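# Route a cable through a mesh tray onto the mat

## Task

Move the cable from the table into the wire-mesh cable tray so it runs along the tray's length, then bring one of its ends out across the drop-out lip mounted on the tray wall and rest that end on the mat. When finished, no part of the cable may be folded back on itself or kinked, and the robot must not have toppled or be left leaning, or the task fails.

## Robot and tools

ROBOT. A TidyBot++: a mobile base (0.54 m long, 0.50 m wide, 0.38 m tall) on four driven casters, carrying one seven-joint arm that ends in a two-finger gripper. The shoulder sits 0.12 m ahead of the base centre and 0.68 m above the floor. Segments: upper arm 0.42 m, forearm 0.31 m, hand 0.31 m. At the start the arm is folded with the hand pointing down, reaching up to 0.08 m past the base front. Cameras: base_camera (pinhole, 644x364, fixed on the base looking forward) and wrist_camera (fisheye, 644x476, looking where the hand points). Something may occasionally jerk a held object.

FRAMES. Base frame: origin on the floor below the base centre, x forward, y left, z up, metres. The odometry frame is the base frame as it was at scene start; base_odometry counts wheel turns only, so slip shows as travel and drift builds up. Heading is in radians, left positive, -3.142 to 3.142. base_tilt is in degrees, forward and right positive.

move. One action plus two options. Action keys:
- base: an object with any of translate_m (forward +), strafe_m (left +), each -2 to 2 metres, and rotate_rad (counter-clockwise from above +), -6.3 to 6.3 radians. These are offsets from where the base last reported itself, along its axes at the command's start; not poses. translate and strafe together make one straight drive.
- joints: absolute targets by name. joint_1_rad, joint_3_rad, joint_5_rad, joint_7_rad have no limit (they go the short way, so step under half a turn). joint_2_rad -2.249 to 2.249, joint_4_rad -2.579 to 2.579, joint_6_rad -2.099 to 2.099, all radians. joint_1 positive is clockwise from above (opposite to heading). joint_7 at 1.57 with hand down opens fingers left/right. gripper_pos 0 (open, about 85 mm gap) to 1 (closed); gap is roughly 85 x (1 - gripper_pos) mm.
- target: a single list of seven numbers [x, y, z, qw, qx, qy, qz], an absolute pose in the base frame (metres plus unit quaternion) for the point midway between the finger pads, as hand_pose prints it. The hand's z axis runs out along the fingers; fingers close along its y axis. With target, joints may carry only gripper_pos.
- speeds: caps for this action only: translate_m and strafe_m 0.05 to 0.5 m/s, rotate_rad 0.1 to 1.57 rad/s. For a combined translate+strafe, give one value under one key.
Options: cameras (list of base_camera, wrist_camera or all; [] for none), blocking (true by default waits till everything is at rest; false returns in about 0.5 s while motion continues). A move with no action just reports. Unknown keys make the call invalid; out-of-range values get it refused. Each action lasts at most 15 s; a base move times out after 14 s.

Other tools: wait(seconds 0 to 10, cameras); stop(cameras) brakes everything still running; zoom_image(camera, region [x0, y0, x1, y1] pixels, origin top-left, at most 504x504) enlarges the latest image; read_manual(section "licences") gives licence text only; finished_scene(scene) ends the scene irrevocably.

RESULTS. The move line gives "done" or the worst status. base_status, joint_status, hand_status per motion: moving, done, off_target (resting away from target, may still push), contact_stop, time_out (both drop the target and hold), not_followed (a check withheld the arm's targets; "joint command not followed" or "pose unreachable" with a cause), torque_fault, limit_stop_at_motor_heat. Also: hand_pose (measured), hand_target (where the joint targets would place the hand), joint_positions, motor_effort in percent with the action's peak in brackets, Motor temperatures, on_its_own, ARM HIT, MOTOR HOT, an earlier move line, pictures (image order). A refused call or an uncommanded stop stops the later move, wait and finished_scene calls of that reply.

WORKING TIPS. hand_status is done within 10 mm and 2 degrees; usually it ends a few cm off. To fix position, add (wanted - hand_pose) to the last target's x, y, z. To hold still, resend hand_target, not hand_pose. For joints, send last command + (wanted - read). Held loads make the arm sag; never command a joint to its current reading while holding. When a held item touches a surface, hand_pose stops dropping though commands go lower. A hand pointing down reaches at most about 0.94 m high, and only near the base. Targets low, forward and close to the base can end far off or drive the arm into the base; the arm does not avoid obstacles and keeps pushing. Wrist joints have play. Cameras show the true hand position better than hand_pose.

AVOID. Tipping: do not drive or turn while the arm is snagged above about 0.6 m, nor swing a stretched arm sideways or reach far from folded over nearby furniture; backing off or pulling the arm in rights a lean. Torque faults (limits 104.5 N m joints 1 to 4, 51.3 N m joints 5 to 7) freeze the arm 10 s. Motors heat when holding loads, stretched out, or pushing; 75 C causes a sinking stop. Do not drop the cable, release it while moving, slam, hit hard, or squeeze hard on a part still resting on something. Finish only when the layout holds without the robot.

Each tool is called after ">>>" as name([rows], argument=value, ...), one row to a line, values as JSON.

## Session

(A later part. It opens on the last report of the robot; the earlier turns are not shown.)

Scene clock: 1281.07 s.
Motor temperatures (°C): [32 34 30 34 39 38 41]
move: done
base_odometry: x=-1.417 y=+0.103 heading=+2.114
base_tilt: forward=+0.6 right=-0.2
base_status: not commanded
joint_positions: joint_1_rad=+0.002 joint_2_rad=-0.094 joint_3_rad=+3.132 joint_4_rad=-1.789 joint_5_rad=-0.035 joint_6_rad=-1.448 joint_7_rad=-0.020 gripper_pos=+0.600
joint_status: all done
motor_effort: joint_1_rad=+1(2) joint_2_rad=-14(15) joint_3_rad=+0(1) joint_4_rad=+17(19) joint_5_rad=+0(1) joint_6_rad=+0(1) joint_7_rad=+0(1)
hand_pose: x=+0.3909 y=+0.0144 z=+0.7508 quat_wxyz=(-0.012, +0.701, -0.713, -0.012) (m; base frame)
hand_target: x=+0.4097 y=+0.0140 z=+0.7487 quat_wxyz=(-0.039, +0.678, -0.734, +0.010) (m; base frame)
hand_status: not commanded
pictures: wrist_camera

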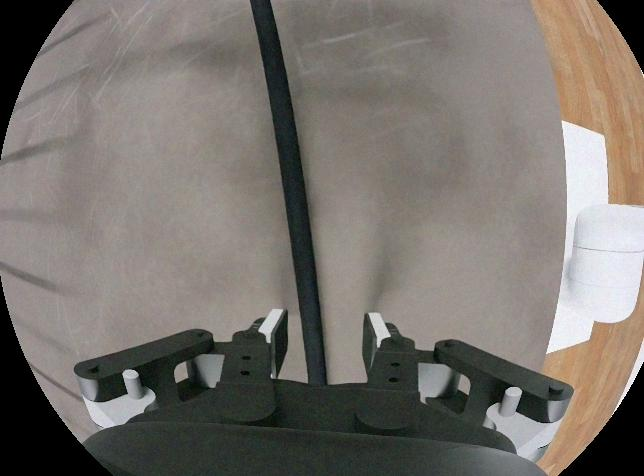

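>>> move(joints={"gripper_pos": 0.93}, cameras=[])

>>> move(joints={"gripper_pos": 0.96}, cameras=["wrist_camera"])

Scene clock: 1286.43 s.
Motor temperatures (°C): [32 34 30 34 39 38 41]
move: done
base_odometry: x=-1.417 y=+0.103 heading=+2.114
base_tilt: forward=+0.6 right=-0.2
base_status: not commanded
joint_positions: joint_1_rad=+0.002 joint_2_rad=-0.095 joint_3_rad=+3.132 joint_4_rad=-1.789 joint_5_rad=-0.035 joint_6_rad=-1.444 joint_7_rad=-0.020 gripper_pos=+0.923
joint_status: all done
motor_effort: joint_1_rad=+2(2) joint_2_rad=-14(14) joint_3_rad=+0(1) joint_4_rad=+17(17) joint_5_rad=+0(1) joint_6_rad=+0(1) joint_7_rad=+1(1)
hand_pose: x=+0.3920 y=+0.0144 z=+0.7508 quat_wxyz=(-0.013, +0.701, -0.713, -0.011) (m; base frame)
hand_target: x=+0.4097 y=+0.0140 z=+0.7487 quat_wxyz=(-0.039, +0.678, -0.734, +0.010) (m; base frame)
hand_status: not commanded
pictures: none
No camera images: "cameras" was empty.

Scene clock: 1286.83 s.
Motor temperatures (°C): [32 34 30 34 39 38 41]
move: done
base_odometry: x=-1.417 y=+0.103 heading=+2.114
base_tilt: forward=+0.6 right=-0.2
base_status: not commanded
joint_positions: joint_1_rad=+0.002 joint_2_rad=-0.095 joint_3_rad=+3.132 joint_4_rad=-1.789 joint_5_rad=-0.035 joint_6_rad=-1.443 joint_7_rad=-0.020 gripper_pos=+0.947
joint_status: all done
motor_effort: joint_1_rad=+2(2) joint_2_rad=-14(14) joint_3_rad=+0(1) joint_4_rad=+17(18) joint_5_rad=-1(1) joint_6_rad=+0(0) joint_7_rad=+0(1)
hand_pose: x=+0.3922 y=+0.0144 z=+0.7509 quat_wxyz=(-0.013, +0.701, -0.713, -0.011) (m; base frame)
hand_target: x=+0.4097 y=+0.0140 z=+0.7487 quat_wxyz=(-0.039, +0.678, -0.734, +0.010) (m; base frame)
hand_status: not commanded
pictures: wrist_camera

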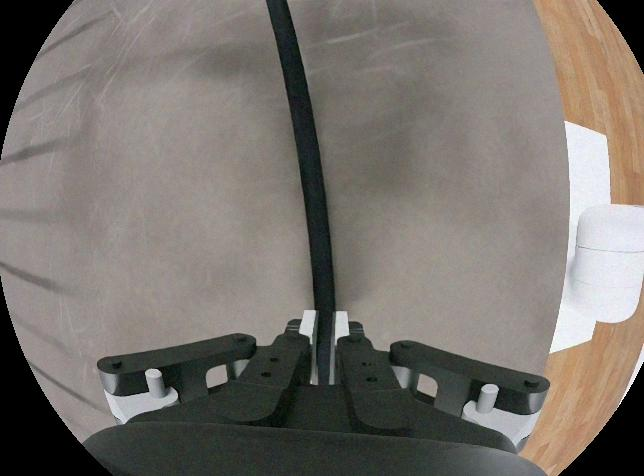

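>>> move(joints={"gripper_pos": 0.8}, cameras=[])

>>> move(joints={"joint_4_rad": -1.817, "joint_6_rad": -1.355}, cameras=[])

>>> move(joints={"gripper_pos": 0.94}, cameras=["wrist_camera"])

Scene clock: 1295.90 s.
Motor temperatures (°C): [32 34 30 34 39 38 41]
move: done
base_odometry: x=-1.417 y=+0.103 heading=+2.114
base_tilt: forward=+0.6 right=-0.2
base_status: not commanded
joint_positions: joint_1_rad=+0.002 joint_2_rad=-0.095 joint_3_rad=+3.132 joint_4_rad=-1.789 joint_5_rad=-0.035 joint_6_rad=-1.443 joint_7_rad=-0.020 gripper_pos=+0.800
joint_status: all done
motor_effort: joint_1_rad=+2(2) joint_2_rad=-14(15) joint_3_rad=+0(1) joint_4_rad=+17(17) joint_5_rad=+0(1) joint_6_rad=+0(1) joint_7_rad=+0(1)
hand_pose: x=+0.3922 y=+0.0144 z=+0.7509 quat_wxyz=(-0.013, +0.701, -0.713, -0.011) (m; base frame)
hand_target: x=+0.4097 y=+0.0140 z=+0.7487 quat_wxyz=(-0.039, +0.678, -0.734, +0.010) (m; base frame)
hand_status: not commanded
pictures: none
No camera images: "cameras" was empty.

Scene clock: 1296.43 s.
Motor temperatures (°C): [32 34 30 34 39 38 41]
move: done
base_odometry: x=-1.417 y=+0.103 heading=+2.114
base_tilt: forward=+0.6 right=-0.2
base_status: not commanded
joint_positions: joint_1_rad=+0.002 joint_2_rad=-0.095 joint_3_rad=+3.132 joint_4_rad=-1.801 joint_5_rad=-0.035 joint_6_rad=-1.430 joint_7_rad=-0.020 gripper_pos=+0.800
joint_status: all done
motor_effort: joint_1_rad=+1(2) joint_2_rad=-14(14) joint_3_rad=+0(1) joint_4_rad=+16(18) joint_5_rad=+0(1) joint_6_rad=+0(1) joint_7_rad=+1(1)
hand_pose: x=+0.3921 y=+0.0144 z=+0.7471 quat_wxyz=(-0.014, +0.701, -0.713, -0.010) (m; base frame)
hand_target: x=+0.4095 y=+0.0140 z=+0.7450 quat_wxyz=(-0.040, +0.677, -0.734, +0.010) (m; base frame)
hand_status: not commanded
pictures: none
No camera images: "cameras" was empty.

Scene clock: 1297.00 s.
Motor temperatures (°C): [32 34 30 34 39 38 41]
move: done
base_odometry: x=-1.417 y=+0.103 heading=+2.114
base_tilt: forward=+0.6 right=-0.2
base_status: not commanded
joint_positions: joint_1_rad=+0.002 joint_2_rad=-0.096 joint_3_rad=+3.132 joint_4_rad=-1.801 joint_5_rad=-0.035 joint_6_rad=-1.430 joint_7_rad=-0.020 gripper_pos=+0.925
joint_status: all done
motor_effort: joint_1_rad=+1(2) joint_2_rad=-14(14) joint_3_rad=+0(0) joint_4_rad=+17(18) joint_5_rad=+0(1) joint_6_rad=+0(1) joint_7_rad=+1(1)
hand_pose: x=+0.3920 y=+0.0144 z=+0.7473 quat_wxyz=(-0.014, +0.701, -0.713, -0.010) (m; base frame)
hand_target: x=+0.4095 y=+0.0140 z=+0.7450 quat_wxyz=(-0.040, +0.677, -0.734, +0.010) (m; base frame)
hand_status: not commanded
pictures: wrist_camera

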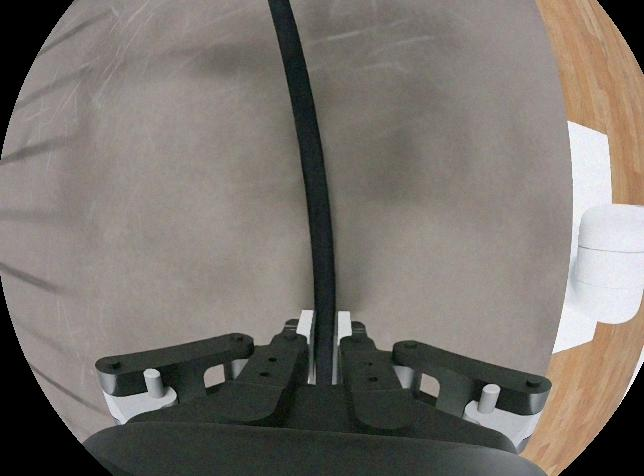

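>>> move(joints={"gripper_pos": 0.96}, cameras=[])

>>> move(joints={"joint_1_rad": 0.0, "joint_2_rad": -0.066, "joint_3_rad": 3.14, "joint_4_rad": -1.238, "joint_5_rad": -0.04, "joint_6_rad": -1.9, "joint_7_rad": -0.075}, cameras=["wrist_camera"])

Scene clock: 1304.47 s.
Motor temperatures (°C): [32 34 30 34 39 38 41]
move: done
base_odometry: x=-1.417 y=+0.103 heading=+2.114
base_tilt: forward=+0.6 right=-0.2
base_status: not commanded
joint_positions: joint_1_rad=+0.002 joint_2_rad=-0.096 joint_3_rad=+3.132 joint_4_rad=-1.801 joint_5_rad=-0.035 joint_6_rad=-1.430 joint_7_rad=-0.020 gripper_pos=+0.938
joint_status: all done
motor_effort: joint_1_rad=+2(2) joint_2_rad=-14(14) joint_3_rad=+0(0) joint_4_rad=+17(17) joint_5_rad=+0(1) joint_6_rad=+0(1) joint_7_rad=+1(1)
hand_pose: x=+0.3920 y=+0.0144 z=+0.7474 quat_wxyz=(-0.014, +0.701, -0.713, -0.010) (m; base frame)
hand_target: x=+0.4095 y=+0.0140 z=+0.7450 quat_wxyz=(-0.040, +0.677, -0.734, +0.010) (m; base frame)
hand_status: not commanded
pictures: none
No camera images: "cameras" was empty.

Scene clock: 1306.53 s.
Motor temperatures (°C): [32 34 30 34 39 38 41]
move: done
base_odometry: x=-1.417 y=+0.103 heading=+2.114
base_tilt: forward=+0.6 right=-0.2
base_status: not commanded
joint_positions: joint_1_rad=+0.002 joint_2_rad=-0.083 joint_3_rad=+3.132 joint_4_rad=-1.248 joint_5_rad=-0.035 joint_6_rad=-1.821 joint_7_rad=-0.020 gripper_pos=+0.938
joint_status: all done
motor_effort: joint_1_rad=+2(2) joint_2_rad=-14(17) joint_3_rad=+0(1) joint_4_rad=+17(20) joint_5_rad=+0(2) joint_6_rad=+1(2) joint_7_rad=+0(1)
hand_pose: x=+0.4208 y=+0.0145 z=+0.9178 quat_wxyz=(-0.067, +0.705, -0.705, +0.042) (m; base frame)
hand_target: x=+0.4025 y=+0.0136 z=+0.9134 quat_wxyz=(-0.038, +0.685, -0.727, +0.010) (m; base frame)
hand_status: not commanded
pictures: wrist_camera

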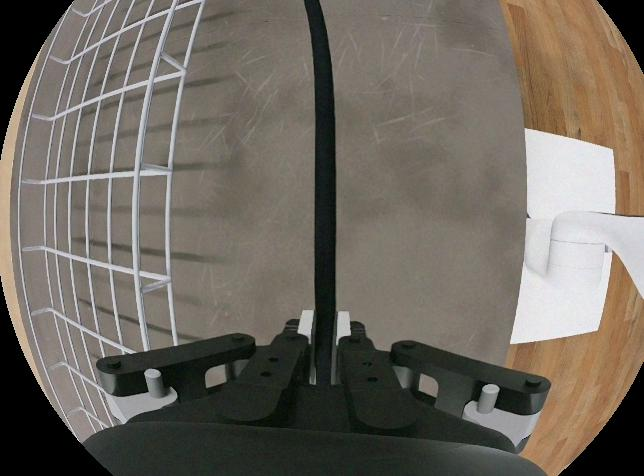

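>>> move(base={"strafe_m": 0.05}, speeds={"strafe_m": 0.15}, joints={"joint_1_rad": 0.0, "joint_2_rad": 0.215, "joint_3_rad": 3.14, "joint_4_rad": -0.96, "joint_5_rad": -0.04, "joint_6_rad": -1.5235, "joint_7_rad": -0.075}, cameras=["wrist_camera"])

>>> move(base={"strafe_m": 0.05}, speeds={"strafe_m": 0.15}, joints={"joint_1_rad": 0.0, "joint_2_rad": 0.39, "joint_3_rad": 3.14, "joint_4_rad": -0.805, "joint_5_rad": -0.04, "joint_6_rad": -1.28, "joint_7_rad": -0.075}, cameras=["wrist_camera"])

Scene clock: 1315.63 s.
Motor temperatures (°C): [32 34 30 34 39 38 41]
move: done
base_odometry: x=-1.460 y=+0.077 heading=+2.115
base_tilt: forward=+0.6 right=-0.3
base_status: done
joint_positions: joint_1_rad=+0.001 joint_2_rad=+0.212 joint_3_rad=+3.132 joint_4_rad=-0.972 joint_5_rad=-0.035 joint_6_rad=-1.609 joint_7_rad=-0.020 gripper_pos=+0.938
joint_status: all done
motor_effort: joint_1_rad=+2(4) joint_2_rad=-27(30) joint_3_rad=+0(2) joint_4_rad=+18(20) joint_5_rad=+1(2) joint_6_rad=+4(4) joint_7_rad=+1(2)
hand_pose: x=+0.6047 y=+0.0161 z=+0.9195 quat_wxyz=(-0.137, +0.695, -0.697, +0.108) (m; base frame)
hand_target: x=+0.6322 y=+0.0145 z=+0.9331 quat_wxyz=(-0.175, +0.666, -0.712, +0.135) (m; base frame)
hand_status: not commanded
pictures: wrist_camera

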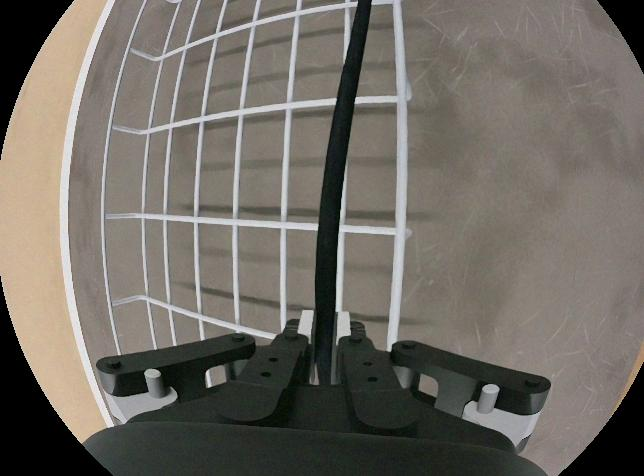

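Scene clock: 1317.10 s.
Motor temperatures (°C): [32 34 30 34 39 38 41]
move: done
base_odometry: x=-1.503 y=+0.051 heading=+2.116
base_tilt: forward=+0.6 right=-0.2
base_status: done
joint_positions: joint_1_rad=-0.004 joint_2_rad=+0.384 joint_3_rad=+3.132 joint_4_rad=-0.815 joint_5_rad=-0.035 joint_6_rad=-1.370 joint_7_rad=-0.020 gripper_pos=+0.938
joint_status: all done
motor_effort: joint_1_rad=+1(4) joint_2_rad=-35(38) joint_3_rad=-1(3) joint_4_rad=+20(21) joint_5_rad=+0(2) joint_6_rad=+5(5) joint_7_rad=+0(1)
hand_pose: x=+0.7379 y=+0.0193 z=+0.9243 quat_wxyz=(-0.216, +0.677, -0.680, +0.182) (m; base frame)
hand_target: x=+0.7637 y=+0.0141 z=+0.9419 quat_wxyz=(-0.254, +0.644, -0.692, +0.207) (m; base frame)
hand_status: not commanded
pictures: wrist_camera

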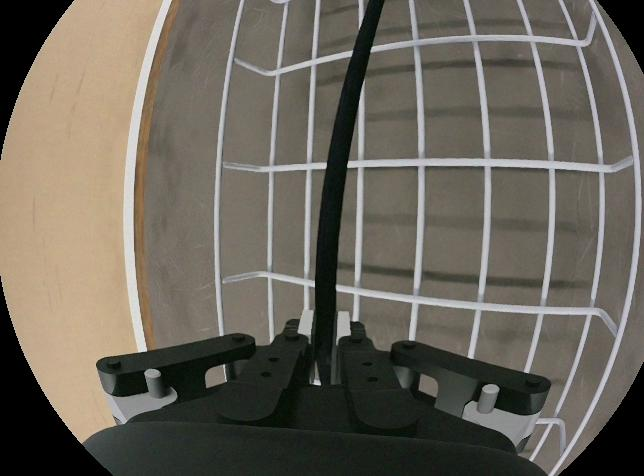

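>>> move(base={"strafe_m": 0.04}, speeds={"strafe_m": 0.1}, joints={"joint_1_rad": 0.0, "joint_2_rad": 0.5235, "joint_3_rad": 3.14, "joint_4_rad": -0.805, "joint_5_rad": -0.04, "joint_6_rad": -1.505, "joint_7_rad": -0.075}, cameras=["wrist_camera"])

Scene clock: 1323.20 s.
Motor temperatures (°C): [32 34 30 35 39 38 41]
move: done
base_odometry: x=-1.537 y=+0.030 heading=+2.116
base_tilt: forward=+0.6 right=-0.3
base_status: done
joint_positions: joint_1_rad=-0.001 joint_2_rad=+0.517 joint_3_rad=+3.132 joint_4_rad=-0.806 joint_5_rad=-0.035 joint_6_rad=-1.446 joint_7_rad=-0.020 gripper_pos=+0.938
joint_status: all done
motor_effort: joint_1_rad=+2(5) joint_2_rad=-39(43) joint_3_rad=+0(3) joint_4_rad=+18(21) joint_5_rad=+0(2) joint_6_rad=+3(6) joint_7_rad=+0(2)
hand_pose: x=+0.7448 y=+0.0168 z=+0.8355 quat_wxyz=(-0.147, +0.691, -0.698, +0.115) (m; base frame)
hand_target: x=+0.7288 y=+0.0145 z=+0.8253 quat_wxyz=(-0.126, +0.674, -0.723, +0.089) (m; base frame)
hand_status: not commanded
pictures: wrist_camera

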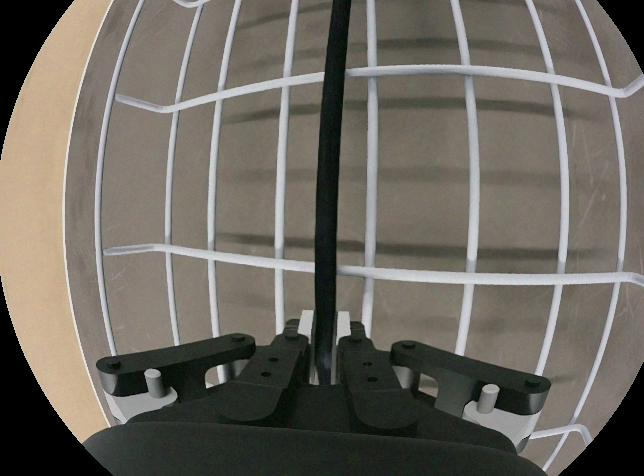

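>>> move(joints={"gripper_pos": 0.84}, cameras=["wrist_camera"])

>>> move(joints={"joint_2_rad": 0.498, "joint_4_rad": -0.805, "joint_6_rad": -1.46, "gripper_pos": 0.68}, cameras=["wrist_camera"])

Scene clock: 1357.77 s.
Motor temperatures (°C): [32 34 30 35 39 38 41]
move: done
base_odometry: x=-1.537 y=+0.030 heading=+2.116
base_tilt: forward=+0.6 right=-0.2
base_status: not commanded
joint_positions: joint_1_rad=-0.001 joint_2_rad=+0.517 joint_3_rad=+3.132 joint_4_rad=-0.806 joint_5_rad=-0.035 joint_6_rad=-1.446 joint_7_rad=-0.020 gripper_pos=+0.840
joint_status: all done
motor_effort: joint_1_rad=+2(2) joint_2_rad=-39(39) joint_3_rad=-1(1) joint_4_rad=+19(19) joint_5_rad=+0(1) joint_6_rad=+3(3) joint_7_rad=+0(1)
hand_pose: x=+0.7448 y=+0.0168 z=+0.8355 quat_wxyz=(-0.147, +0.691, -0.698, +0.115) (m; base frame)
hand_target: x=+0.7288 y=+0.0145 z=+0.8253 quat_wxyz=(-0.126, +0.674, -0.723, +0.089) (m; base frame)
hand_status: not commanded
pictures: wrist_camera

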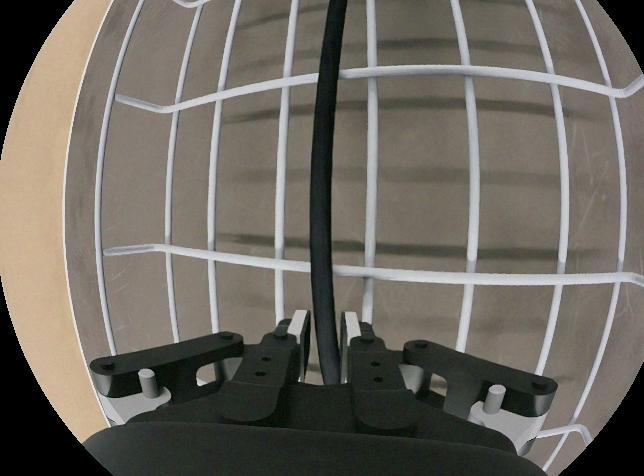

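Scene clock: 1358.50 s.
Motor temperatures (°C): [32 34 30 35 39 38 41]
move: done
base_odometry: x=-1.537 y=+0.030 heading=+2.116
base_tilt: forward=+0.6 right=-0.2
base_status: not commanded
joint_positions: joint_1_rad=-0.001 joint_2_rad=+0.495 joint_3_rad=+3.132 joint_4_rad=-0.805 joint_5_rad=-0.035 joint_6_rad=-1.446 joint_7_rad=-0.020 gripper_pos=+0.680
joint_status: all done
motor_effort: joint_1_rad=+2(2) joint_2_rad=-38(41) joint_3_rad=-1(1) joint_4_rad=+19(20) joint_5_rad=+1(1) joint_6_rad=+3(3) joint_7_rad=+0(1)
hand_pose: x=+0.7413 y=+0.0168 z=+0.8492 quat_wxyz=(-0.154, +0.690, -0.696, +0.123) (m; base frame)
hand_target: x=+0.7381 y=+0.0145 z=+0.8457 quat_wxyz=(-0.152, +0.669, -0.718, +0.113) (m; base frame)
hand_status: not commanded
pictures: wrist_camera

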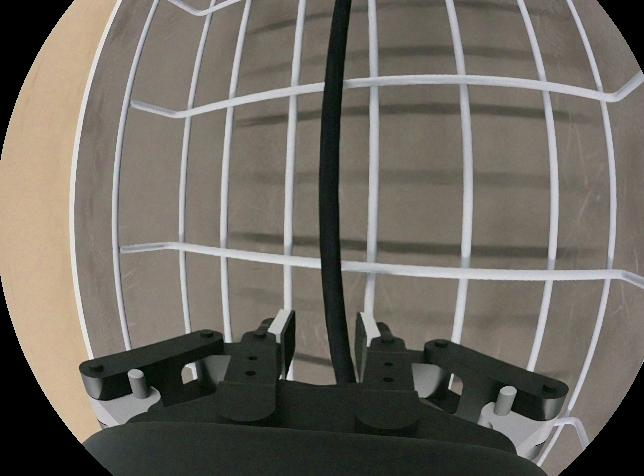

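>>> move(joints={"joint_2_rad": 0.365, "joint_4_rad": -0.805, "joint_6_rad": -1.35}, cameras=["wrist_camera"])

>>> move(joints={"joint_2_rad": 0.05, "joint_4_rad": -1.06, "joint_6_rad": -1.87, "gripper_pos": 0.6}, base={"strafe_m": 0.5}, speeds={"strafe_m": 0.35}, cameras=["all"])

Scene clock: 1363.70 s.
Motor temperatures (°C): [32 34 30 35 39 38 41]
move: done
base_odometry: x=-1.537 y=+0.030 heading=+2.116
base_tilt: forward=+0.6 right=-0.2
base_status: not commanded
joint_positions: joint_1_rad=-0.001 joint_2_rad=+0.351 joint_3_rad=+3.132 joint_4_rad=-0.801 joint_5_rad=-0.035 joint_6_rad=-1.420 joint_7_rad=-0.020 gripper_pos=+0.680
joint_status: all done
motor_effort: joint_1_rad=+1(2) joint_2_rad=-33(41) joint_3_rad=-1(1) joint_4_rad=+19(22) joint_5_rad=+0(1) joint_6_rad=+4(5) joint_7_rad=+0(1)
hand_pose: x=+0.7186 y=+0.0168 z=+0.9429 quat_wxyz=(-0.215, +0.676, -0.681, +0.182) (m; base frame)
hand_target: x=+0.7398 y=+0.0143 z=+0.9447 quat_wxyz=(-0.238, +0.649, -0.696, +0.193) (m; base frame)
hand_status: not commanded
pictures: wrist_camera

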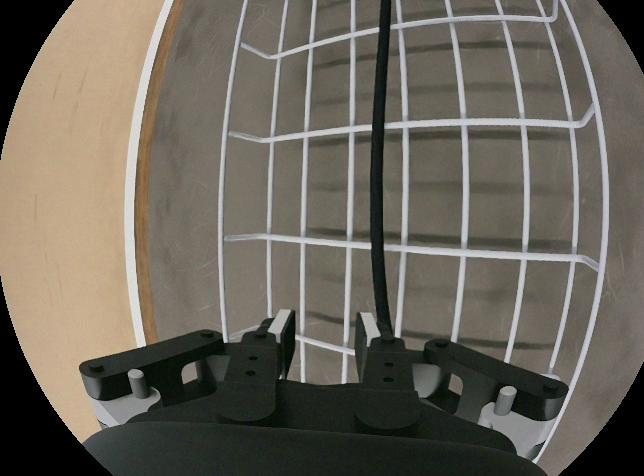

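Scene clock: 1366.10 s.
Motor temperatures (°C): [32 34 30 35 39 38 41]
move: done
base_odometry: x=-1.964 y=-0.229 heading=+2.117
base_tilt: forward=+0.6 right=-0.2
base_status: done
joint_positions: joint_1_rad=+0.002 joint_2_rad=+0.041 joint_3_rad=+3.132 joint_4_rad=-1.041 joint_5_rad=-0.035 joint_6_rad=-1.793 joint_7_rad=-0.020 gripper_pos=+0.600
joint_status: all done
motor_effort: joint_1_rad=+2(3) joint_2_rad=-19(36) joint_3_rad=+0(2) joint_4_rad=+17(20) joint_5_rad=+0(2) joint_6_rad=+2(5) joint_7_rad=+1(1)
hand_pose: x=+0.4956 y=+0.0145 z=+0.9498 quat_wxyz=(-0.107, +0.701, -0.701, +0.081) (m; base frame)
hand_target: x=+0.4715 y=+0.0138 z=+0.9348 quat_wxyz=(-0.072, +0.684, -0.725, +0.041) (m; base frame)
hand_status: not commanded
pictures: base_camera, wrist_camera

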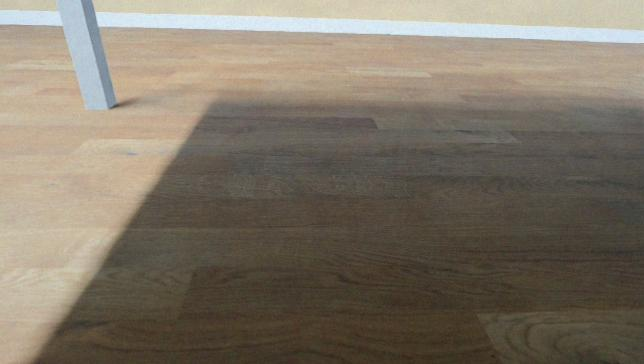

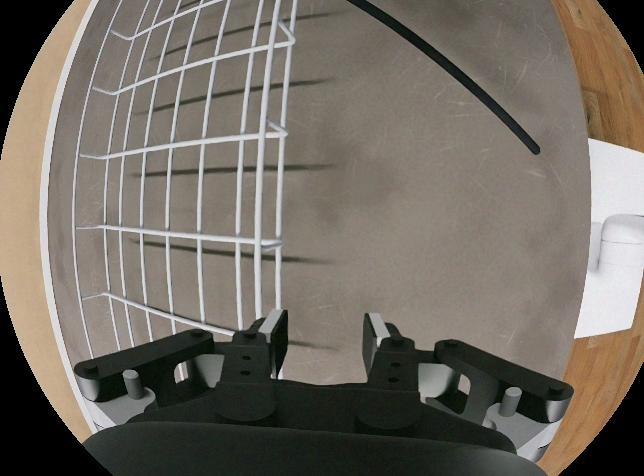

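>>> move(joints={"joint_1_rad": 0.0, "joint_2_rad": -0.146, "joint_4_rad": -1.681, "joint_6_rad": -1.536, "joint_7_rad": -2.36, "gripper_pos": 0.6}, base={"strafe_m": -0.197}, cameras=["wrist_camera"])

Scene clock: 1436.77 s.
Motor temperatures (°C): [32 34 30 34 39 38 41]
move: done
base_odometry: x=-1.796 y=-0.127 heading=+2.116
base_tilt: forward=+0.6 right=-0.2
base_status: done
joint_positions: joint_1_rad=+0.001 joint_2_rad=-0.136 joint_3_rad=+3.133 joint_4_rad=-1.664 joint_5_rad=-0.035 joint_6_rad=-1.614 joint_7_rad=-2.295 gripper_pos=+0.600
joint_status: all done
motor_effort: joint_1_rad=+1(4) joint_2_rad=-13(19) joint_3_rad=+0(3) joint_4_rad=+17(18) joint_5_rad=+0(1) joint_6_rad=+0(2) joint_7_rad=-1(2)
hand_pose: x=+0.3756 y=+0.0143 z=+0.8009 quat_wxyz=(+0.007, -0.350, -0.937, -0.016) (m; base frame)
hand_target: x=+0.3939 y=+0.0143 z=+0.7991 quat_wxyz=(-0.025, -0.383, -0.923, -0.032) (m; base frame)
hand_status: not commanded
pictures: wrist_camera

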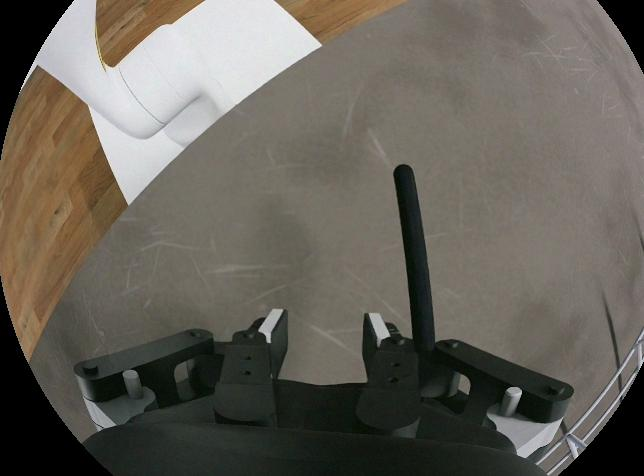

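>>> move(joints={"joint_7_rad": -2.03}, base={"translate_m": 0.0413, "strafe_m": 0.0477}, cameras=["wrist_camera"])

Scene clock: 1471.37 s.
Motor temperatures (°C): [32 34 30 34 39 38 41]
move: done
base_odometry: x=-1.858 y=-0.116 heading=+2.116
base_tilt: forward=+0.6 right=-0.2
base_status: done
joint_positions: joint_1_rad=+0.001 joint_2_rad=-0.142 joint_3_rad=+3.133 joint_4_rad=-1.664 joint_5_rad=-0.035 joint_6_rad=-1.609 joint_7_rad=-2.055 gripper_pos=+0.600
joint_status: all done
motor_effort: joint_1_rad=+1(3) joint_2_rad=-13(15) joint_3_rad=+0(1) joint_4_rad=+17(18) joint_5_rad=+0(1) joint_6_rad=+0(1) joint_7_rad=+0(1)
hand_pose: x=+0.3764 y=+0.0143 z=+0.8025 quat_wxyz=(-0.001, -0.235, -0.972, -0.018) (m; base frame)
hand_target: x=+0.3939 y=+0.0143 z=+0.7991 quat_wxyz=(-0.030, -0.227, -0.973, -0.027) (m; base frame)
hand_status: not commanded
pictures: wrist_camera

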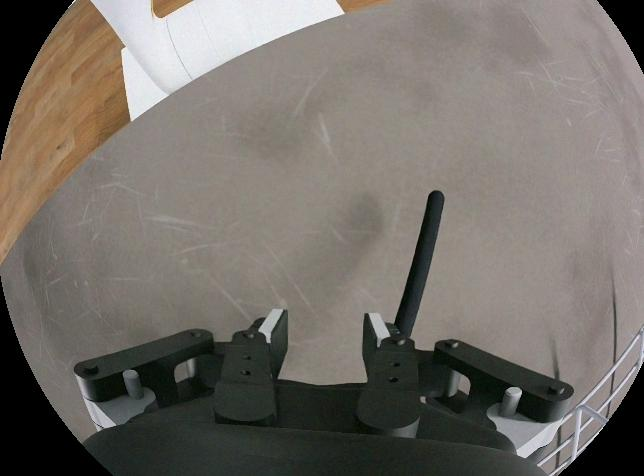

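>>> wait(seconds=0.2, cameras=["wrist_camera"])

Scene clock: 1517.13 s.
Motor temperatures (°C): [32 33 30 34 39 38 41]
base_odometry: x=-1.858 y=-0.116 heading=+2.116
base_tilt: forward=+0.6 right=-0.2
base_status: done
joint_positions: joint_1_rad=+0.001 joint_2_rad=-0.142 joint_3_rad=+3.133 joint_4_rad=-1.664 joint_5_rad=-0.035 joint_6_rad=-1.609 joint_7_rad=-2.055 gripper_pos=+0.600
joint_status: all done
motor_effort: joint_1_rad=+2(3) joint_2_rad=-12(15) joint_3_rad=+0(1) joint_4_rad=+17(18) joint_5_rad=-1(1) joint_6_rad=+0(1) joint_7_rad=+0(1)
hand_pose: x=+0.3764 y=+0.0143 z=+0.8025 quat_wxyz=(-0.001, -0.235, -0.972, -0.018) (m; base frame)
hand_target: x=+0.3939 y=+0.0143 z=+0.7991 quat_wxyz=(-0.030, -0.227, -0.973, -0.027) (m; base frame)
hand_status: not commanded
wait: 0.20 s; at rest from the start
pictures: wrist_camera

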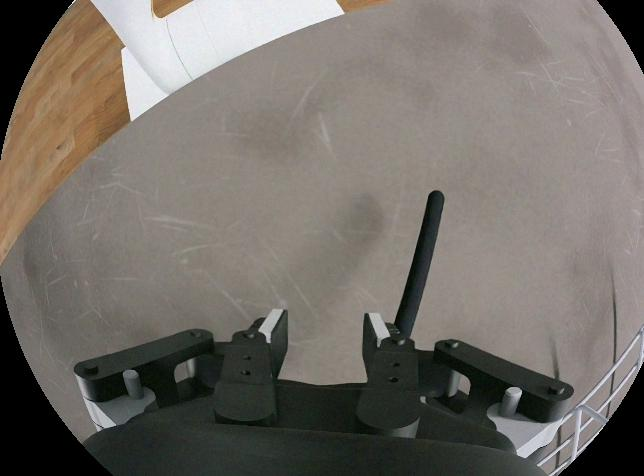

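>>> zoom_image(camera="wrist_camera", region=[240, 150, 520, 370])

Scaled by 1.800.

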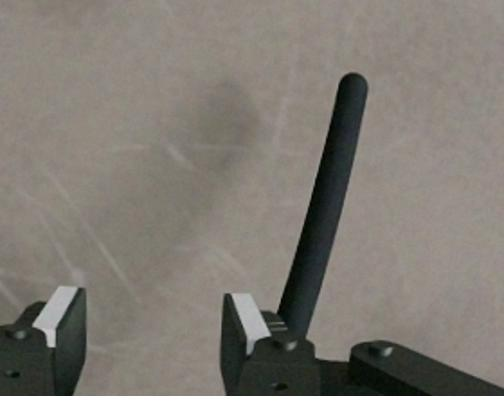

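>>> move(joints={"joint_2_rad": -0.095, "joint_4_rad": -1.368, "joint_6_rad": -1.94}, cameras=["wrist_camera"])

Scene clock: 1568.30 s.
Motor temperatures (°C): [32 33 30 34 39 38 41]
move: done
base_odometry: x=-1.858 y=-0.116 heading=+2.116
base_tilt: forward=+0.6 right=-0.2
base_status: not commanded
joint_positions: joint_1_rad=+0.001 joint_2_rad=-0.114 joint_3_rad=+3.133 joint_4_rad=-1.375 joint_5_rad=-0.035 joint_6_rad=-1.859 joint_7_rad=-2.055 gripper_pos=+0.600
joint_status: all done
motor_effort: joint_1_rad=+1(2) joint_2_rad=-13(14) joint_3_rad=+0(0) joint_4_rad=+16(19) joint_5_rad=-1(1) joint_6_rad=+0(1) joint_7_rad=+0(1)
hand_pose: x=+0.3771 y=+0.0140 z=+0.8844 quat_wxyz=(-0.006, -0.231, -0.973, -0.018) (m; base frame)
hand_target: x=+0.3573 y=+0.0134 z=+0.8826 quat_wxyz=(+0.039, -0.220, -0.975, -0.010) (m; base frame)
hand_status: not commanded
pictures: wrist_camera

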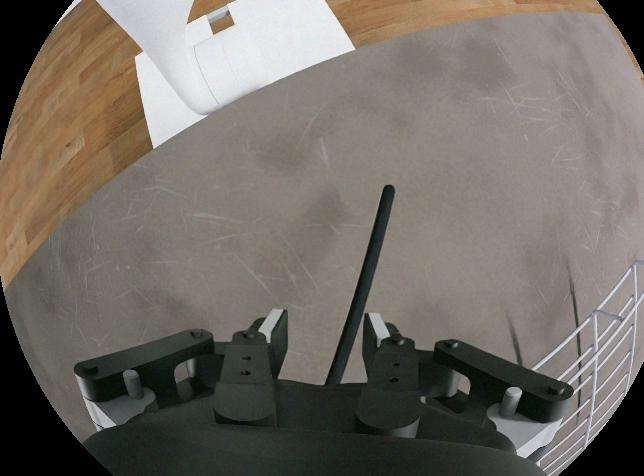

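>>> zoom_image(camera="wrist_camera", region=[290, 160, 450, 400])

Scaled by 2.100.

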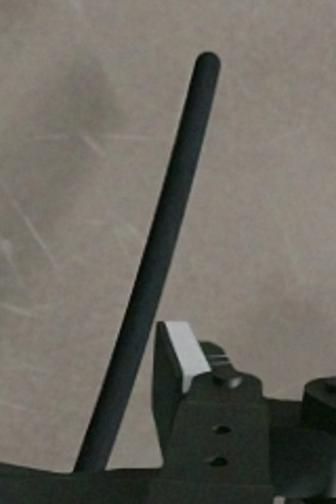

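>>> move(joints={"joint_7_rad": -2.277}, base={"translate_m": 0.0159, "strafe_m": 0.0219}, cameras=["wrist_camera"])

Scene clock: 1636.50 s.
Motor temperatures (°C): [32 33 30 34 39 38 41]
move: done
base_odometry: x=-1.885 y=-0.114 heading=+2.116
base_tilt: forward=+0.6 right=-0.2
base_status: done
joint_positions: joint_1_rad=+0.001 joint_2_rad=-0.102 joint_3_rad=+3.133 joint_4_rad=-1.375 joint_5_rad=-0.035 joint_6_rad=-1.865 joint_7_rad=-2.253 gripper_pos=+0.600
joint_status: all done
motor_effort: joint_1_rad=+1(3) joint_2_rad=-13(15) joint_3_rad=+0(2) joint_4_rad=+16(17) joint_5_rad=+0(1) joint_6_rad=+0(1) joint_7_rad=+0(1)
hand_pose: x=+0.3776 y=+0.0139 z=+0.8815 quat_wxyz=(+0.004, -0.326, -0.945, -0.016) (m; base frame)
hand_target: x=+0.3573 y=+0.0134 z=+0.8826 quat_wxyz=(+0.040, -0.339, -0.940, -0.005) (m; base frame)
hand_status: not commanded
pictures: wrist_camera

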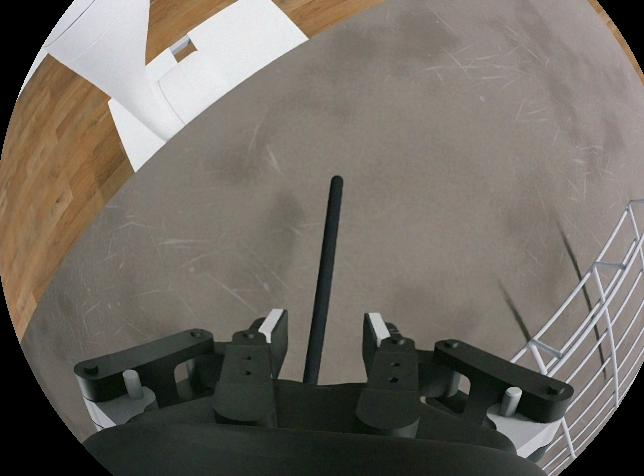

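>>> move(joints={"joint_2_rad": -0.148, "joint_4_rad": -1.715, "joint_6_rad": -1.503}, cameras=["wrist_camera"])

Scene clock: 1646.40 s.
Motor temperatures (°C): [32 33 30 34 39 38 41]
move: done
base_odometry: x=-1.885 y=-0.114 heading=+2.116
base_tilt: forward=+0.6 right=-0.2
base_status: not commanded
joint_positions: joint_1_rad=+0.001 joint_2_rad=-0.137 joint_3_rad=+3.133 joint_4_rad=-1.697 joint_5_rad=-0.035 joint_6_rad=-1.584 joint_7_rad=-2.253 gripper_pos=+0.600
joint_status: all done
motor_effort: joint_1_rad=+2(2) joint_2_rad=-12(14) joint_3_rad=+0(0) joint_4_rad=+17(19) joint_5_rad=+0(1) joint_6_rad=+0(1) joint_7_rad=+1(1)
hand_pose: x=+0.3747 y=+0.0143 z=+0.7907 quat_wxyz=(+0.007, -0.331, -0.944, -0.015) (m; base frame)
hand_target: x=+0.3936 y=+0.0142 z=+0.7889 quat_wxyz=(-0.027, -0.345, -0.938, -0.031) (m; base frame)
hand_status: not commanded
pictures: wrist_camera

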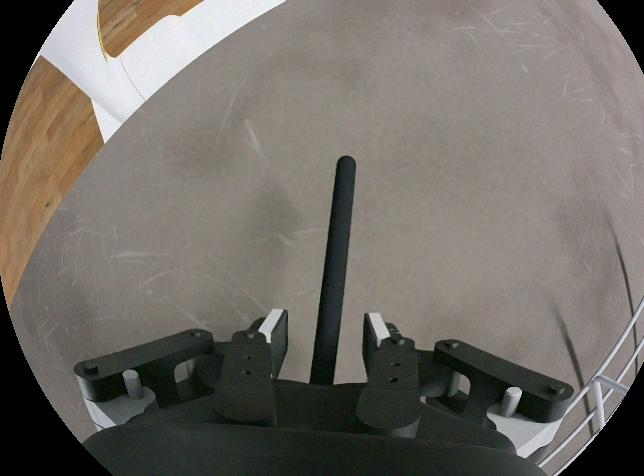

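>>> zoom_image(camera="wrist_camera", region=[240, 140, 440, 400])

Scaled by 1.938.

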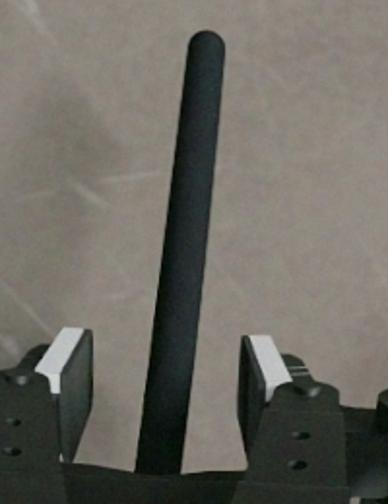

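>>> move(joints={"gripper_pos": 0.86}, cameras=["wrist_camera"])

Scene clock: 1685.43 s.
Motor temperatures (°C): [32 33 30 34 39 38 41]
move: done
base_odometry: x=-1.885 y=-0.114 heading=+2.116
base_tilt: forward=+0.6 right=-0.2
base_status: not commanded
joint_positions: joint_1_rad=+0.001 joint_2_rad=-0.137 joint_3_rad=+3.133 joint_4_rad=-1.697 joint_5_rad=-0.035 joint_6_rad=-1.581 joint_7_rad=-2.253 gripper_pos=+0.860
joint_status: all done
motor_effort: joint_1_rad=+2(2) joint_2_rad=-13(13) joint_3_rad=+0(0) joint_4_rad=+17(18) joint_5_rad=+0(1) joint_6_rad=+0(1) joint_7_rad=+0(1)
hand_pose: x=+0.3757 y=+0.0143 z=+0.7908 quat_wxyz=(+0.006, -0.331, -0.944, -0.016) (m; base frame)
hand_target: x=+0.3936 y=+0.0142 z=+0.7889 quat_wxyz=(-0.027, -0.345, -0.938, -0.031) (m; base frame)
hand_status: not commanded
pictures: wrist_camera

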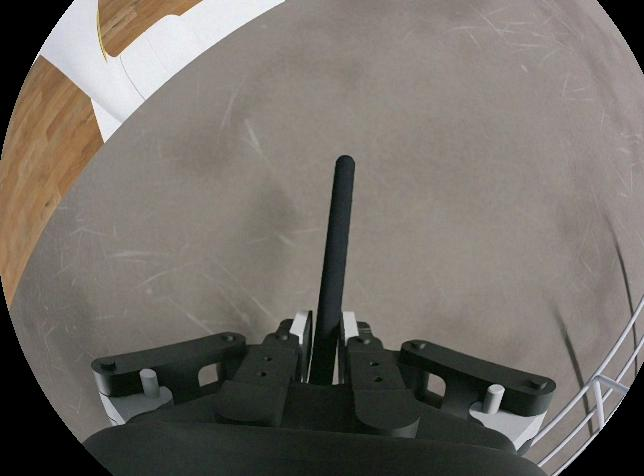

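>>> zoom_image(camera="wrist_camera", region=[240, 270, 420, 410])

Scaled by 2.800.

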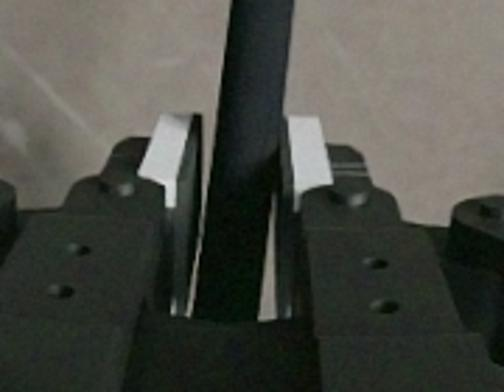

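>>> move(joints={"gripper_pos": 0.93}, cameras=[])

>>> move(joints={"gripper_pos": 0.96}, cameras=["wrist_camera"])

Scene clock: 1692.93 s.
Motor temperatures (°C): [32 33 30 34 39 38 41]
move: done
base_odometry: x=-1.885 y=-0.114 heading=+2.116
base_tilt: forward=+0.6 right=-0.2
base_status: not commanded
joint_positions: joint_1_rad=+0.001 joint_2_rad=-0.137 joint_3_rad=+3.133 joint_4_rad=-1.697 joint_5_rad=-0.035 joint_6_rad=-1.581 joint_7_rad=-2.253 gripper_pos=+0.912
joint_status: all done
motor_effort: joint_1_rad=+1(2) joint_2_rad=-12(13) joint_3_rad=+0(0) joint_4_rad=+17(18) joint_5_rad=+0(1) joint_6_rad=+0(0) joint_7_rad=+1(1)
hand_pose: x=+0.3758 y=+0.0143 z=+0.7909 quat_wxyz=(+0.005, -0.331, -0.944, -0.016) (m; base frame)
hand_target: x=+0.3936 y=+0.0142 z=+0.7889 quat_wxyz=(-0.027, -0.345, -0.938, -0.031) (m; base frame)
hand_status: not commanded
pictures: none
No camera images: "cameras" was empty.

Scene clock: 1693.33 s.
Motor temperatures (°C): [32 33 30 34 39 38 41]
move: off_target
base_odometry: x=-1.885 y=-0.114 heading=+2.116
base_tilt: forward=+0.6 right=-0.2
base_status: not commanded
joint_positions: joint_1_rad=+0.001 joint_2_rad=-0.137 joint_3_rad=+3.133 joint_4_rad=-1.697 joint_5_rad=-0.035 joint_6_rad=-1.581 joint_7_rad=-2.253 gripper_pos=+0.918
joint_status: gripper_pos off_target (ended at +0.918, target +0.960)
motor_effort: joint_1_rad=+2(2) joint_2_rad=-13(13) joint_3_rad=+0(0) joint_4_rad=+17(17) joint_5_rad=+0(1) joint_6_rad=+0(1) joint_7_rad=+0(1)
hand_pose: x=+0.3758 y=+0.0143 z=+0.7909 quat_wxyz=(+0.005, -0.331, -0.944, -0.016) (m; base frame)
hand_target: x=+0.3936 y=+0.0142 z=+0.7889 quat_wxyz=(-0.027, -0.345, -0.938, -0.031) (m; base frame)
hand_status: not commanded
pictures: wrist_camera

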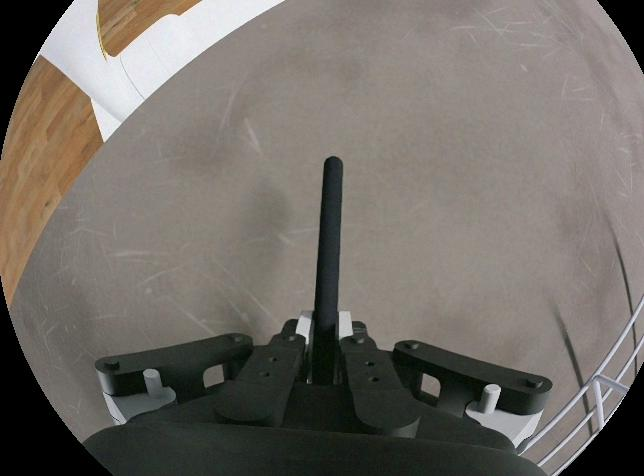

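>>> move(joints={"joint_2_rad": -0.066, "joint_4_rad": -1.238, "joint_6_rad": -1.9, "joint_7_rad": -2.75}, cameras=["wrist_camera"])

Scene clock: 1712.53 s.
Motor temperatures (°C): [31 33 30 34 39 38 41]
move: done
base_odometry: x=-1.885 y=-0.114 heading=+2.116
base_tilt: forward=+0.6 right=-0.2
base_status: not commanded
joint_positions: joint_1_rad=+0.001 joint_2_rad=-0.083 joint_3_rad=+3.133 joint_4_rad=-1.248 joint_5_rad=-0.035 joint_6_rad=-1.823 joint_7_rad=-2.685 gripper_pos=+0.918
joint_status: all done
motor_effort: joint_1_rad=+2(2) joint_2_rad=-14(15) joint_3_rad=+0(0) joint_4_rad=+17(19) joint_5_rad=+0(1) joint_6_rad=+1(2) joint_7_rad=+0(1)
hand_pose: x=+0.4201 y=+0.0144 z=+0.9180 quat_wxyz=(-0.056, -0.519, -0.851, -0.055) (m; base frame)
hand_target: x=+0.4025 y=+0.0136 z=+0.9134 quat_wxyz=(-0.019, -0.549, -0.835, -0.035) (m; base frame)
hand_status: not commanded
pictures: wrist_camera

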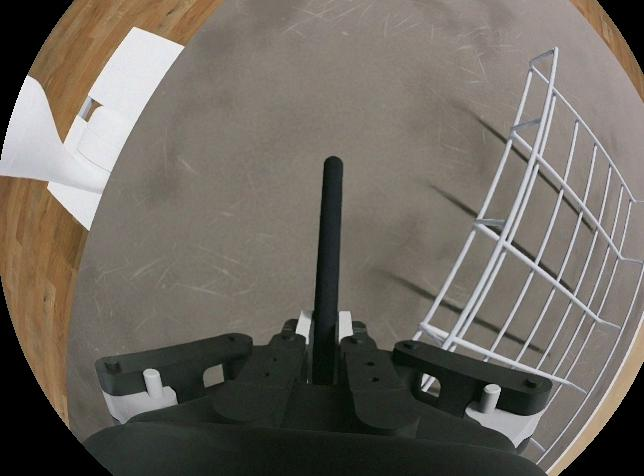

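>>> move(joints={"joint_2_rad": 0.215, "joint_4_rad": -0.96, "joint_6_rad": -1.5235, "joint_7_rad": -3.2}, base={"translate_m": -0.0572, "strafe_m": 0.07}, speeds={"translate_m": 0.1}, cameras=["wrist_camera"])

Scene clock: 1731.47 s.
Motor temperatures (°C): [31 33 30 34 39 38 41]
move: done
base_odometry: x=-1.916 y=-0.199 heading=+2.116
base_tilt: forward=+0.6 right=-0.2
base_status: done
joint_positions: joint_1_rad=+0.001 joint_2_rad=+0.209 joint_3_rad=+3.133 joint_4_rad=-0.971 joint_5_rad=-0.035 joint_6_rad=-1.605 joint_7_rad=-3.136 gripper_pos=+0.918
joint_status: all done
motor_effort: joint_1_rad=+2(4) joint_2_rad=-27(29) joint_3_rad=+0(1) joint_4_rad=+18(20) joint_5_rad=+0(1) joint_6_rad=+3(4) joint_7_rad=-1(2)
hand_pose: x=+0.6056 y=+0.0155 z=+0.9217 quat_wxyz=(-0.113, -0.689, -0.703, -0.138) (m; base frame)
hand_target: x=+0.6321 y=+0.0145 z=+0.9331 quat_wxyz=(-0.136, -0.707, -0.672, -0.174) (m; base frame)
hand_status: not commanded
pictures: wrist_camera

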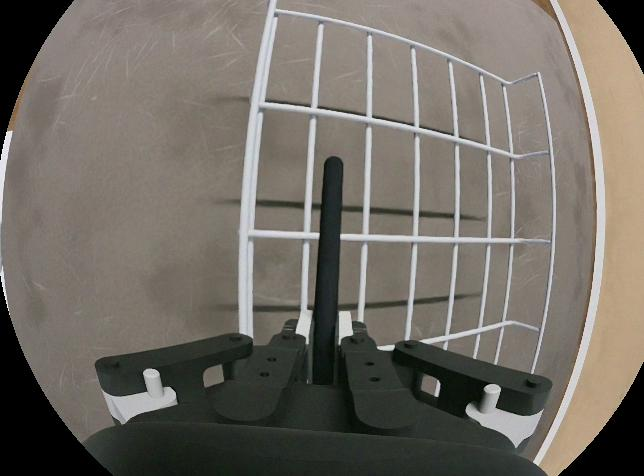

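>>> move(joints={"joint_2_rad": 0.39, "joint_4_rad": -0.805, "joint_6_rad": -1.28}, base={"strafe_m": 0.06}, speeds={"strafe_m": 0.1}, cameras=["wrist_camera"])

Scene clock: 1751.73 s.
Motor temperatures (°C): [31 33 30 34 39 38 41]
move: done
base_odometry: x=-1.967 y=-0.230 heading=+2.116
base_tilt: forward=+0.6 right=-0.2
base_status: done
joint_positions: joint_1_rad=-0.001 joint_2_rad=+0.387 joint_3_rad=+3.133 joint_4_rad=-0.814 joint_5_rad=-0.035 joint_6_rad=-1.366 joint_7_rad=-3.138 gripper_pos=+0.918
joint_status: all done
motor_effort: joint_1_rad=+0(4) joint_2_rad=-35(40) joint_3_rad=-1(3) joint_4_rad=+20(21) joint_5_rad=-1(1) joint_6_rad=+4(5) joint_7_rad=+0(1)
hand_pose: x=+0.7399 y=+0.0170 z=+0.9236 quat_wxyz=(-0.186, -0.673, -0.683, -0.214) (m; base frame)
hand_target: x=+0.7637 y=+0.0141 z=+0.9419 quat_wxyz=(-0.210, -0.686, -0.649, -0.252) (m; base frame)
hand_status: not commanded
pictures: wrist_camera

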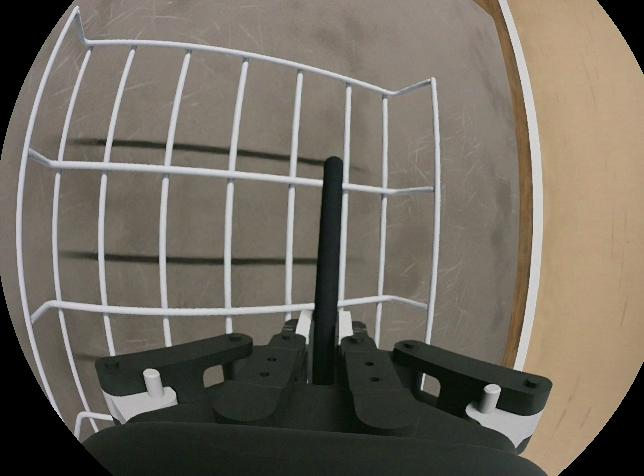

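>>> move(joints={"joint_2_rad": 0.5, "joint_4_rad": -0.805, "joint_6_rad": -1.505}, cameras=["wrist_camera"])

Scene clock: 1785.73 s.
Motor temperatures (°C): [31 33 30 35 39 38 41]
move: done
base_odometry: x=-1.967 y=-0.230 heading=+2.116
base_tilt: forward=+0.6 right=-0.2
base_status: not commanded
joint_positions: joint_1_rad=-0.001 joint_2_rad=+0.494 joint_3_rad=+3.133 joint_4_rad=-0.806 joint_5_rad=-0.035 joint_6_rad=-1.449 joint_7_rad=-3.138 gripper_pos=+0.918
joint_status: all done
motor_effort: joint_1_rad=+2(3) joint_2_rad=-38(42) joint_3_rad=-1(2) joint_4_rad=+19(21) joint_5_rad=+1(1) joint_6_rad=+3(5) joint_7_rad=+1(1)
hand_pose: x=+0.7402 y=+0.0170 z=+0.8491 quat_wxyz=(-0.124, -0.689, -0.698, -0.152) (m; base frame)
hand_target: x=+0.7253 y=+0.0145 z=+0.8396 quat_wxyz=(-0.098, -0.716, -0.679, -0.134) (m; base frame)
hand_status: not commanded
pictures: wrist_camera

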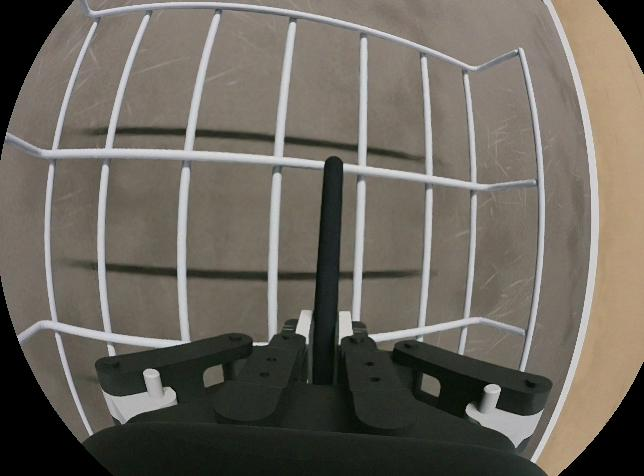

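>>> move(joints={"joint_2_rad": 0.5235}, cameras=["wrist_camera"])

Scene clock: 1790.33 s.
Motor temperatures (°C): [31 34 30 35 39 38 41]
move: done
base_odometry: x=-1.967 y=-0.230 heading=+2.116
base_tilt: forward=+0.6 right=-0.2
base_status: not commanded
joint_positions: joint_1_rad=-0.001 joint_2_rad=+0.505 joint_3_rad=+3.133 joint_4_rad=-0.806 joint_5_rad=-0.035 joint_6_rad=-1.449 joint_7_rad=-3.138 gripper_pos=+0.918
joint_status: all done
motor_effort: joint_1_rad=+2(3) joint_2_rad=-38(40) joint_3_rad=+0(1) joint_4_rad=+18(19) joint_5_rad=+0(1) joint_6_rad=+3(3) joint_7_rad=+0(1)
hand_pose: x=+0.7420 y=+0.0170 z=+0.8421 quat_wxyz=(-0.120, -0.689, -0.699, -0.148) (m; base frame)
hand_target: x=+0.7288 y=+0.0145 z=+0.8253 quat_wxyz=(-0.090, -0.717, -0.680, -0.126) (m; base frame)
hand_status: not commanded
pictures: wrist_camera

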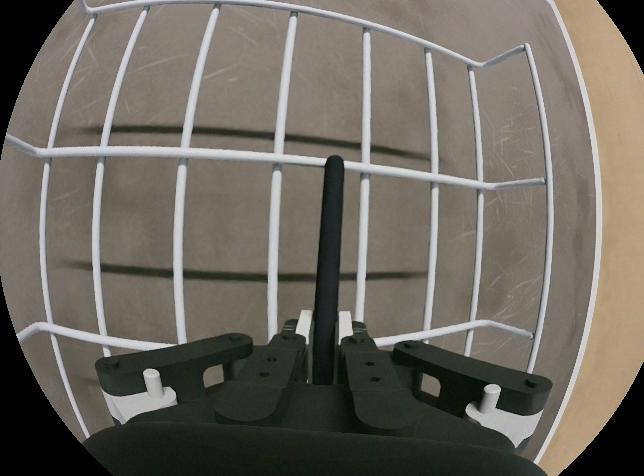

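>>> move(joints={"joint_2_rad": 0.54}, cameras=["wrist_camera"])

Scene clock: 1797.03 s.
Motor temperatures (°C): [31 34 30 35 39 38 41]
move: done
base_odometry: x=-1.967 y=-0.230 heading=+2.116
base_tilt: forward=+0.6 right=-0.3
base_status: not commanded
joint_positions: joint_1_rad=-0.001 joint_2_rad=+0.515 joint_3_rad=+3.133 joint_4_rad=-0.806 joint_5_rad=-0.035 joint_6_rad=-1.449 joint_7_rad=-3.138 gripper_pos=+0.918
joint_status: all done
motor_effort: joint_1_rad=+2(3) joint_2_rad=-38(39) joint_3_rad=+0(1) joint_4_rad=+18(19) joint_5_rad=+1(1) joint_6_rad=+3(3) joint_7_rad=+0(1)
hand_pose: x=+0.7436 y=+0.0170 z=+0.8359 quat_wxyz=(-0.116, -0.690, -0.699, -0.145) (m; base frame)
hand_target: x=+0.7311 y=+0.0145 z=+0.8152 quat_wxyz=(-0.085, -0.718, -0.680, -0.120) (m; base frame)
hand_status: not commanded
pictures: wrist_camera

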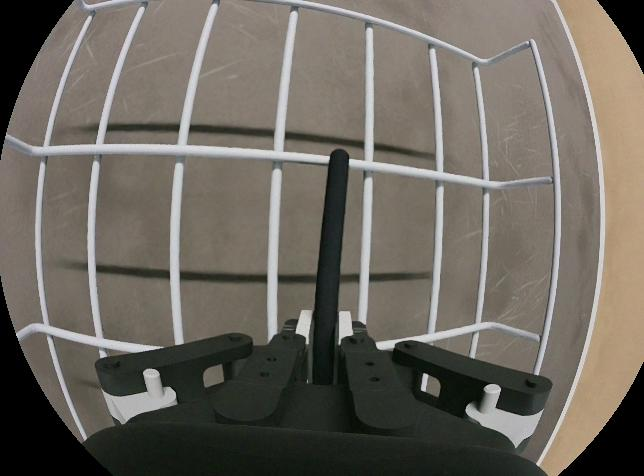

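>>> move(joints={"gripper_pos": 0.86}, cameras=["wrist_camera"])

Scene clock: 1805.73 s.
Motor temperatures (°C): [31 34 30 35 39 38 41]
move: done
base_odometry: x=-1.967 y=-0.230 heading=+2.116
base_tilt: forward=+0.6 right=-0.2
base_status: not commanded
joint_positions: joint_1_rad=-0.001 joint_2_rad=+0.516 joint_3_rad=+3.133 joint_4_rad=-0.806 joint_5_rad=-0.035 joint_6_rad=-1.449 joint_7_rad=-3.138 gripper_pos=+0.860
joint_status: all done
motor_effort: joint_1_rad=+2(3) joint_2_rad=-39(39) joint_3_rad=-1(1) joint_4_rad=+19(19) joint_5_rad=+0(1) joint_6_rad=+3(3) joint_7_rad=+0(1)
hand_pose: x=+0.7438 y=+0.0170 z=+0.8351 quat_wxyz=(-0.116, -0.690, -0.700, -0.144) (m; base frame)
hand_target: x=+0.7311 y=+0.0145 z=+0.8152 quat_wxyz=(-0.085, -0.718, -0.680, -0.120) (m; base frame)
hand_status: not commanded
pictures: wrist_camera

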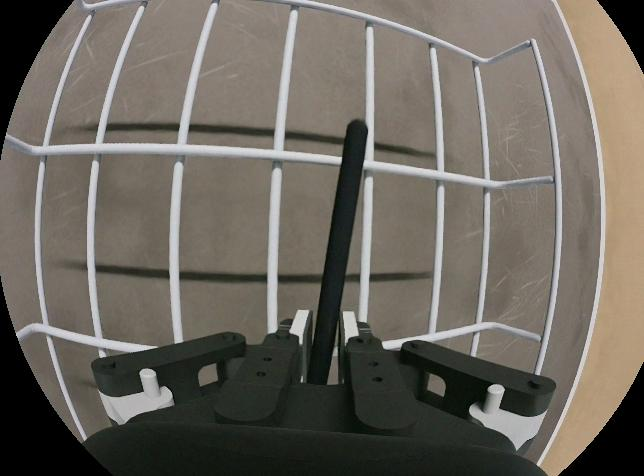

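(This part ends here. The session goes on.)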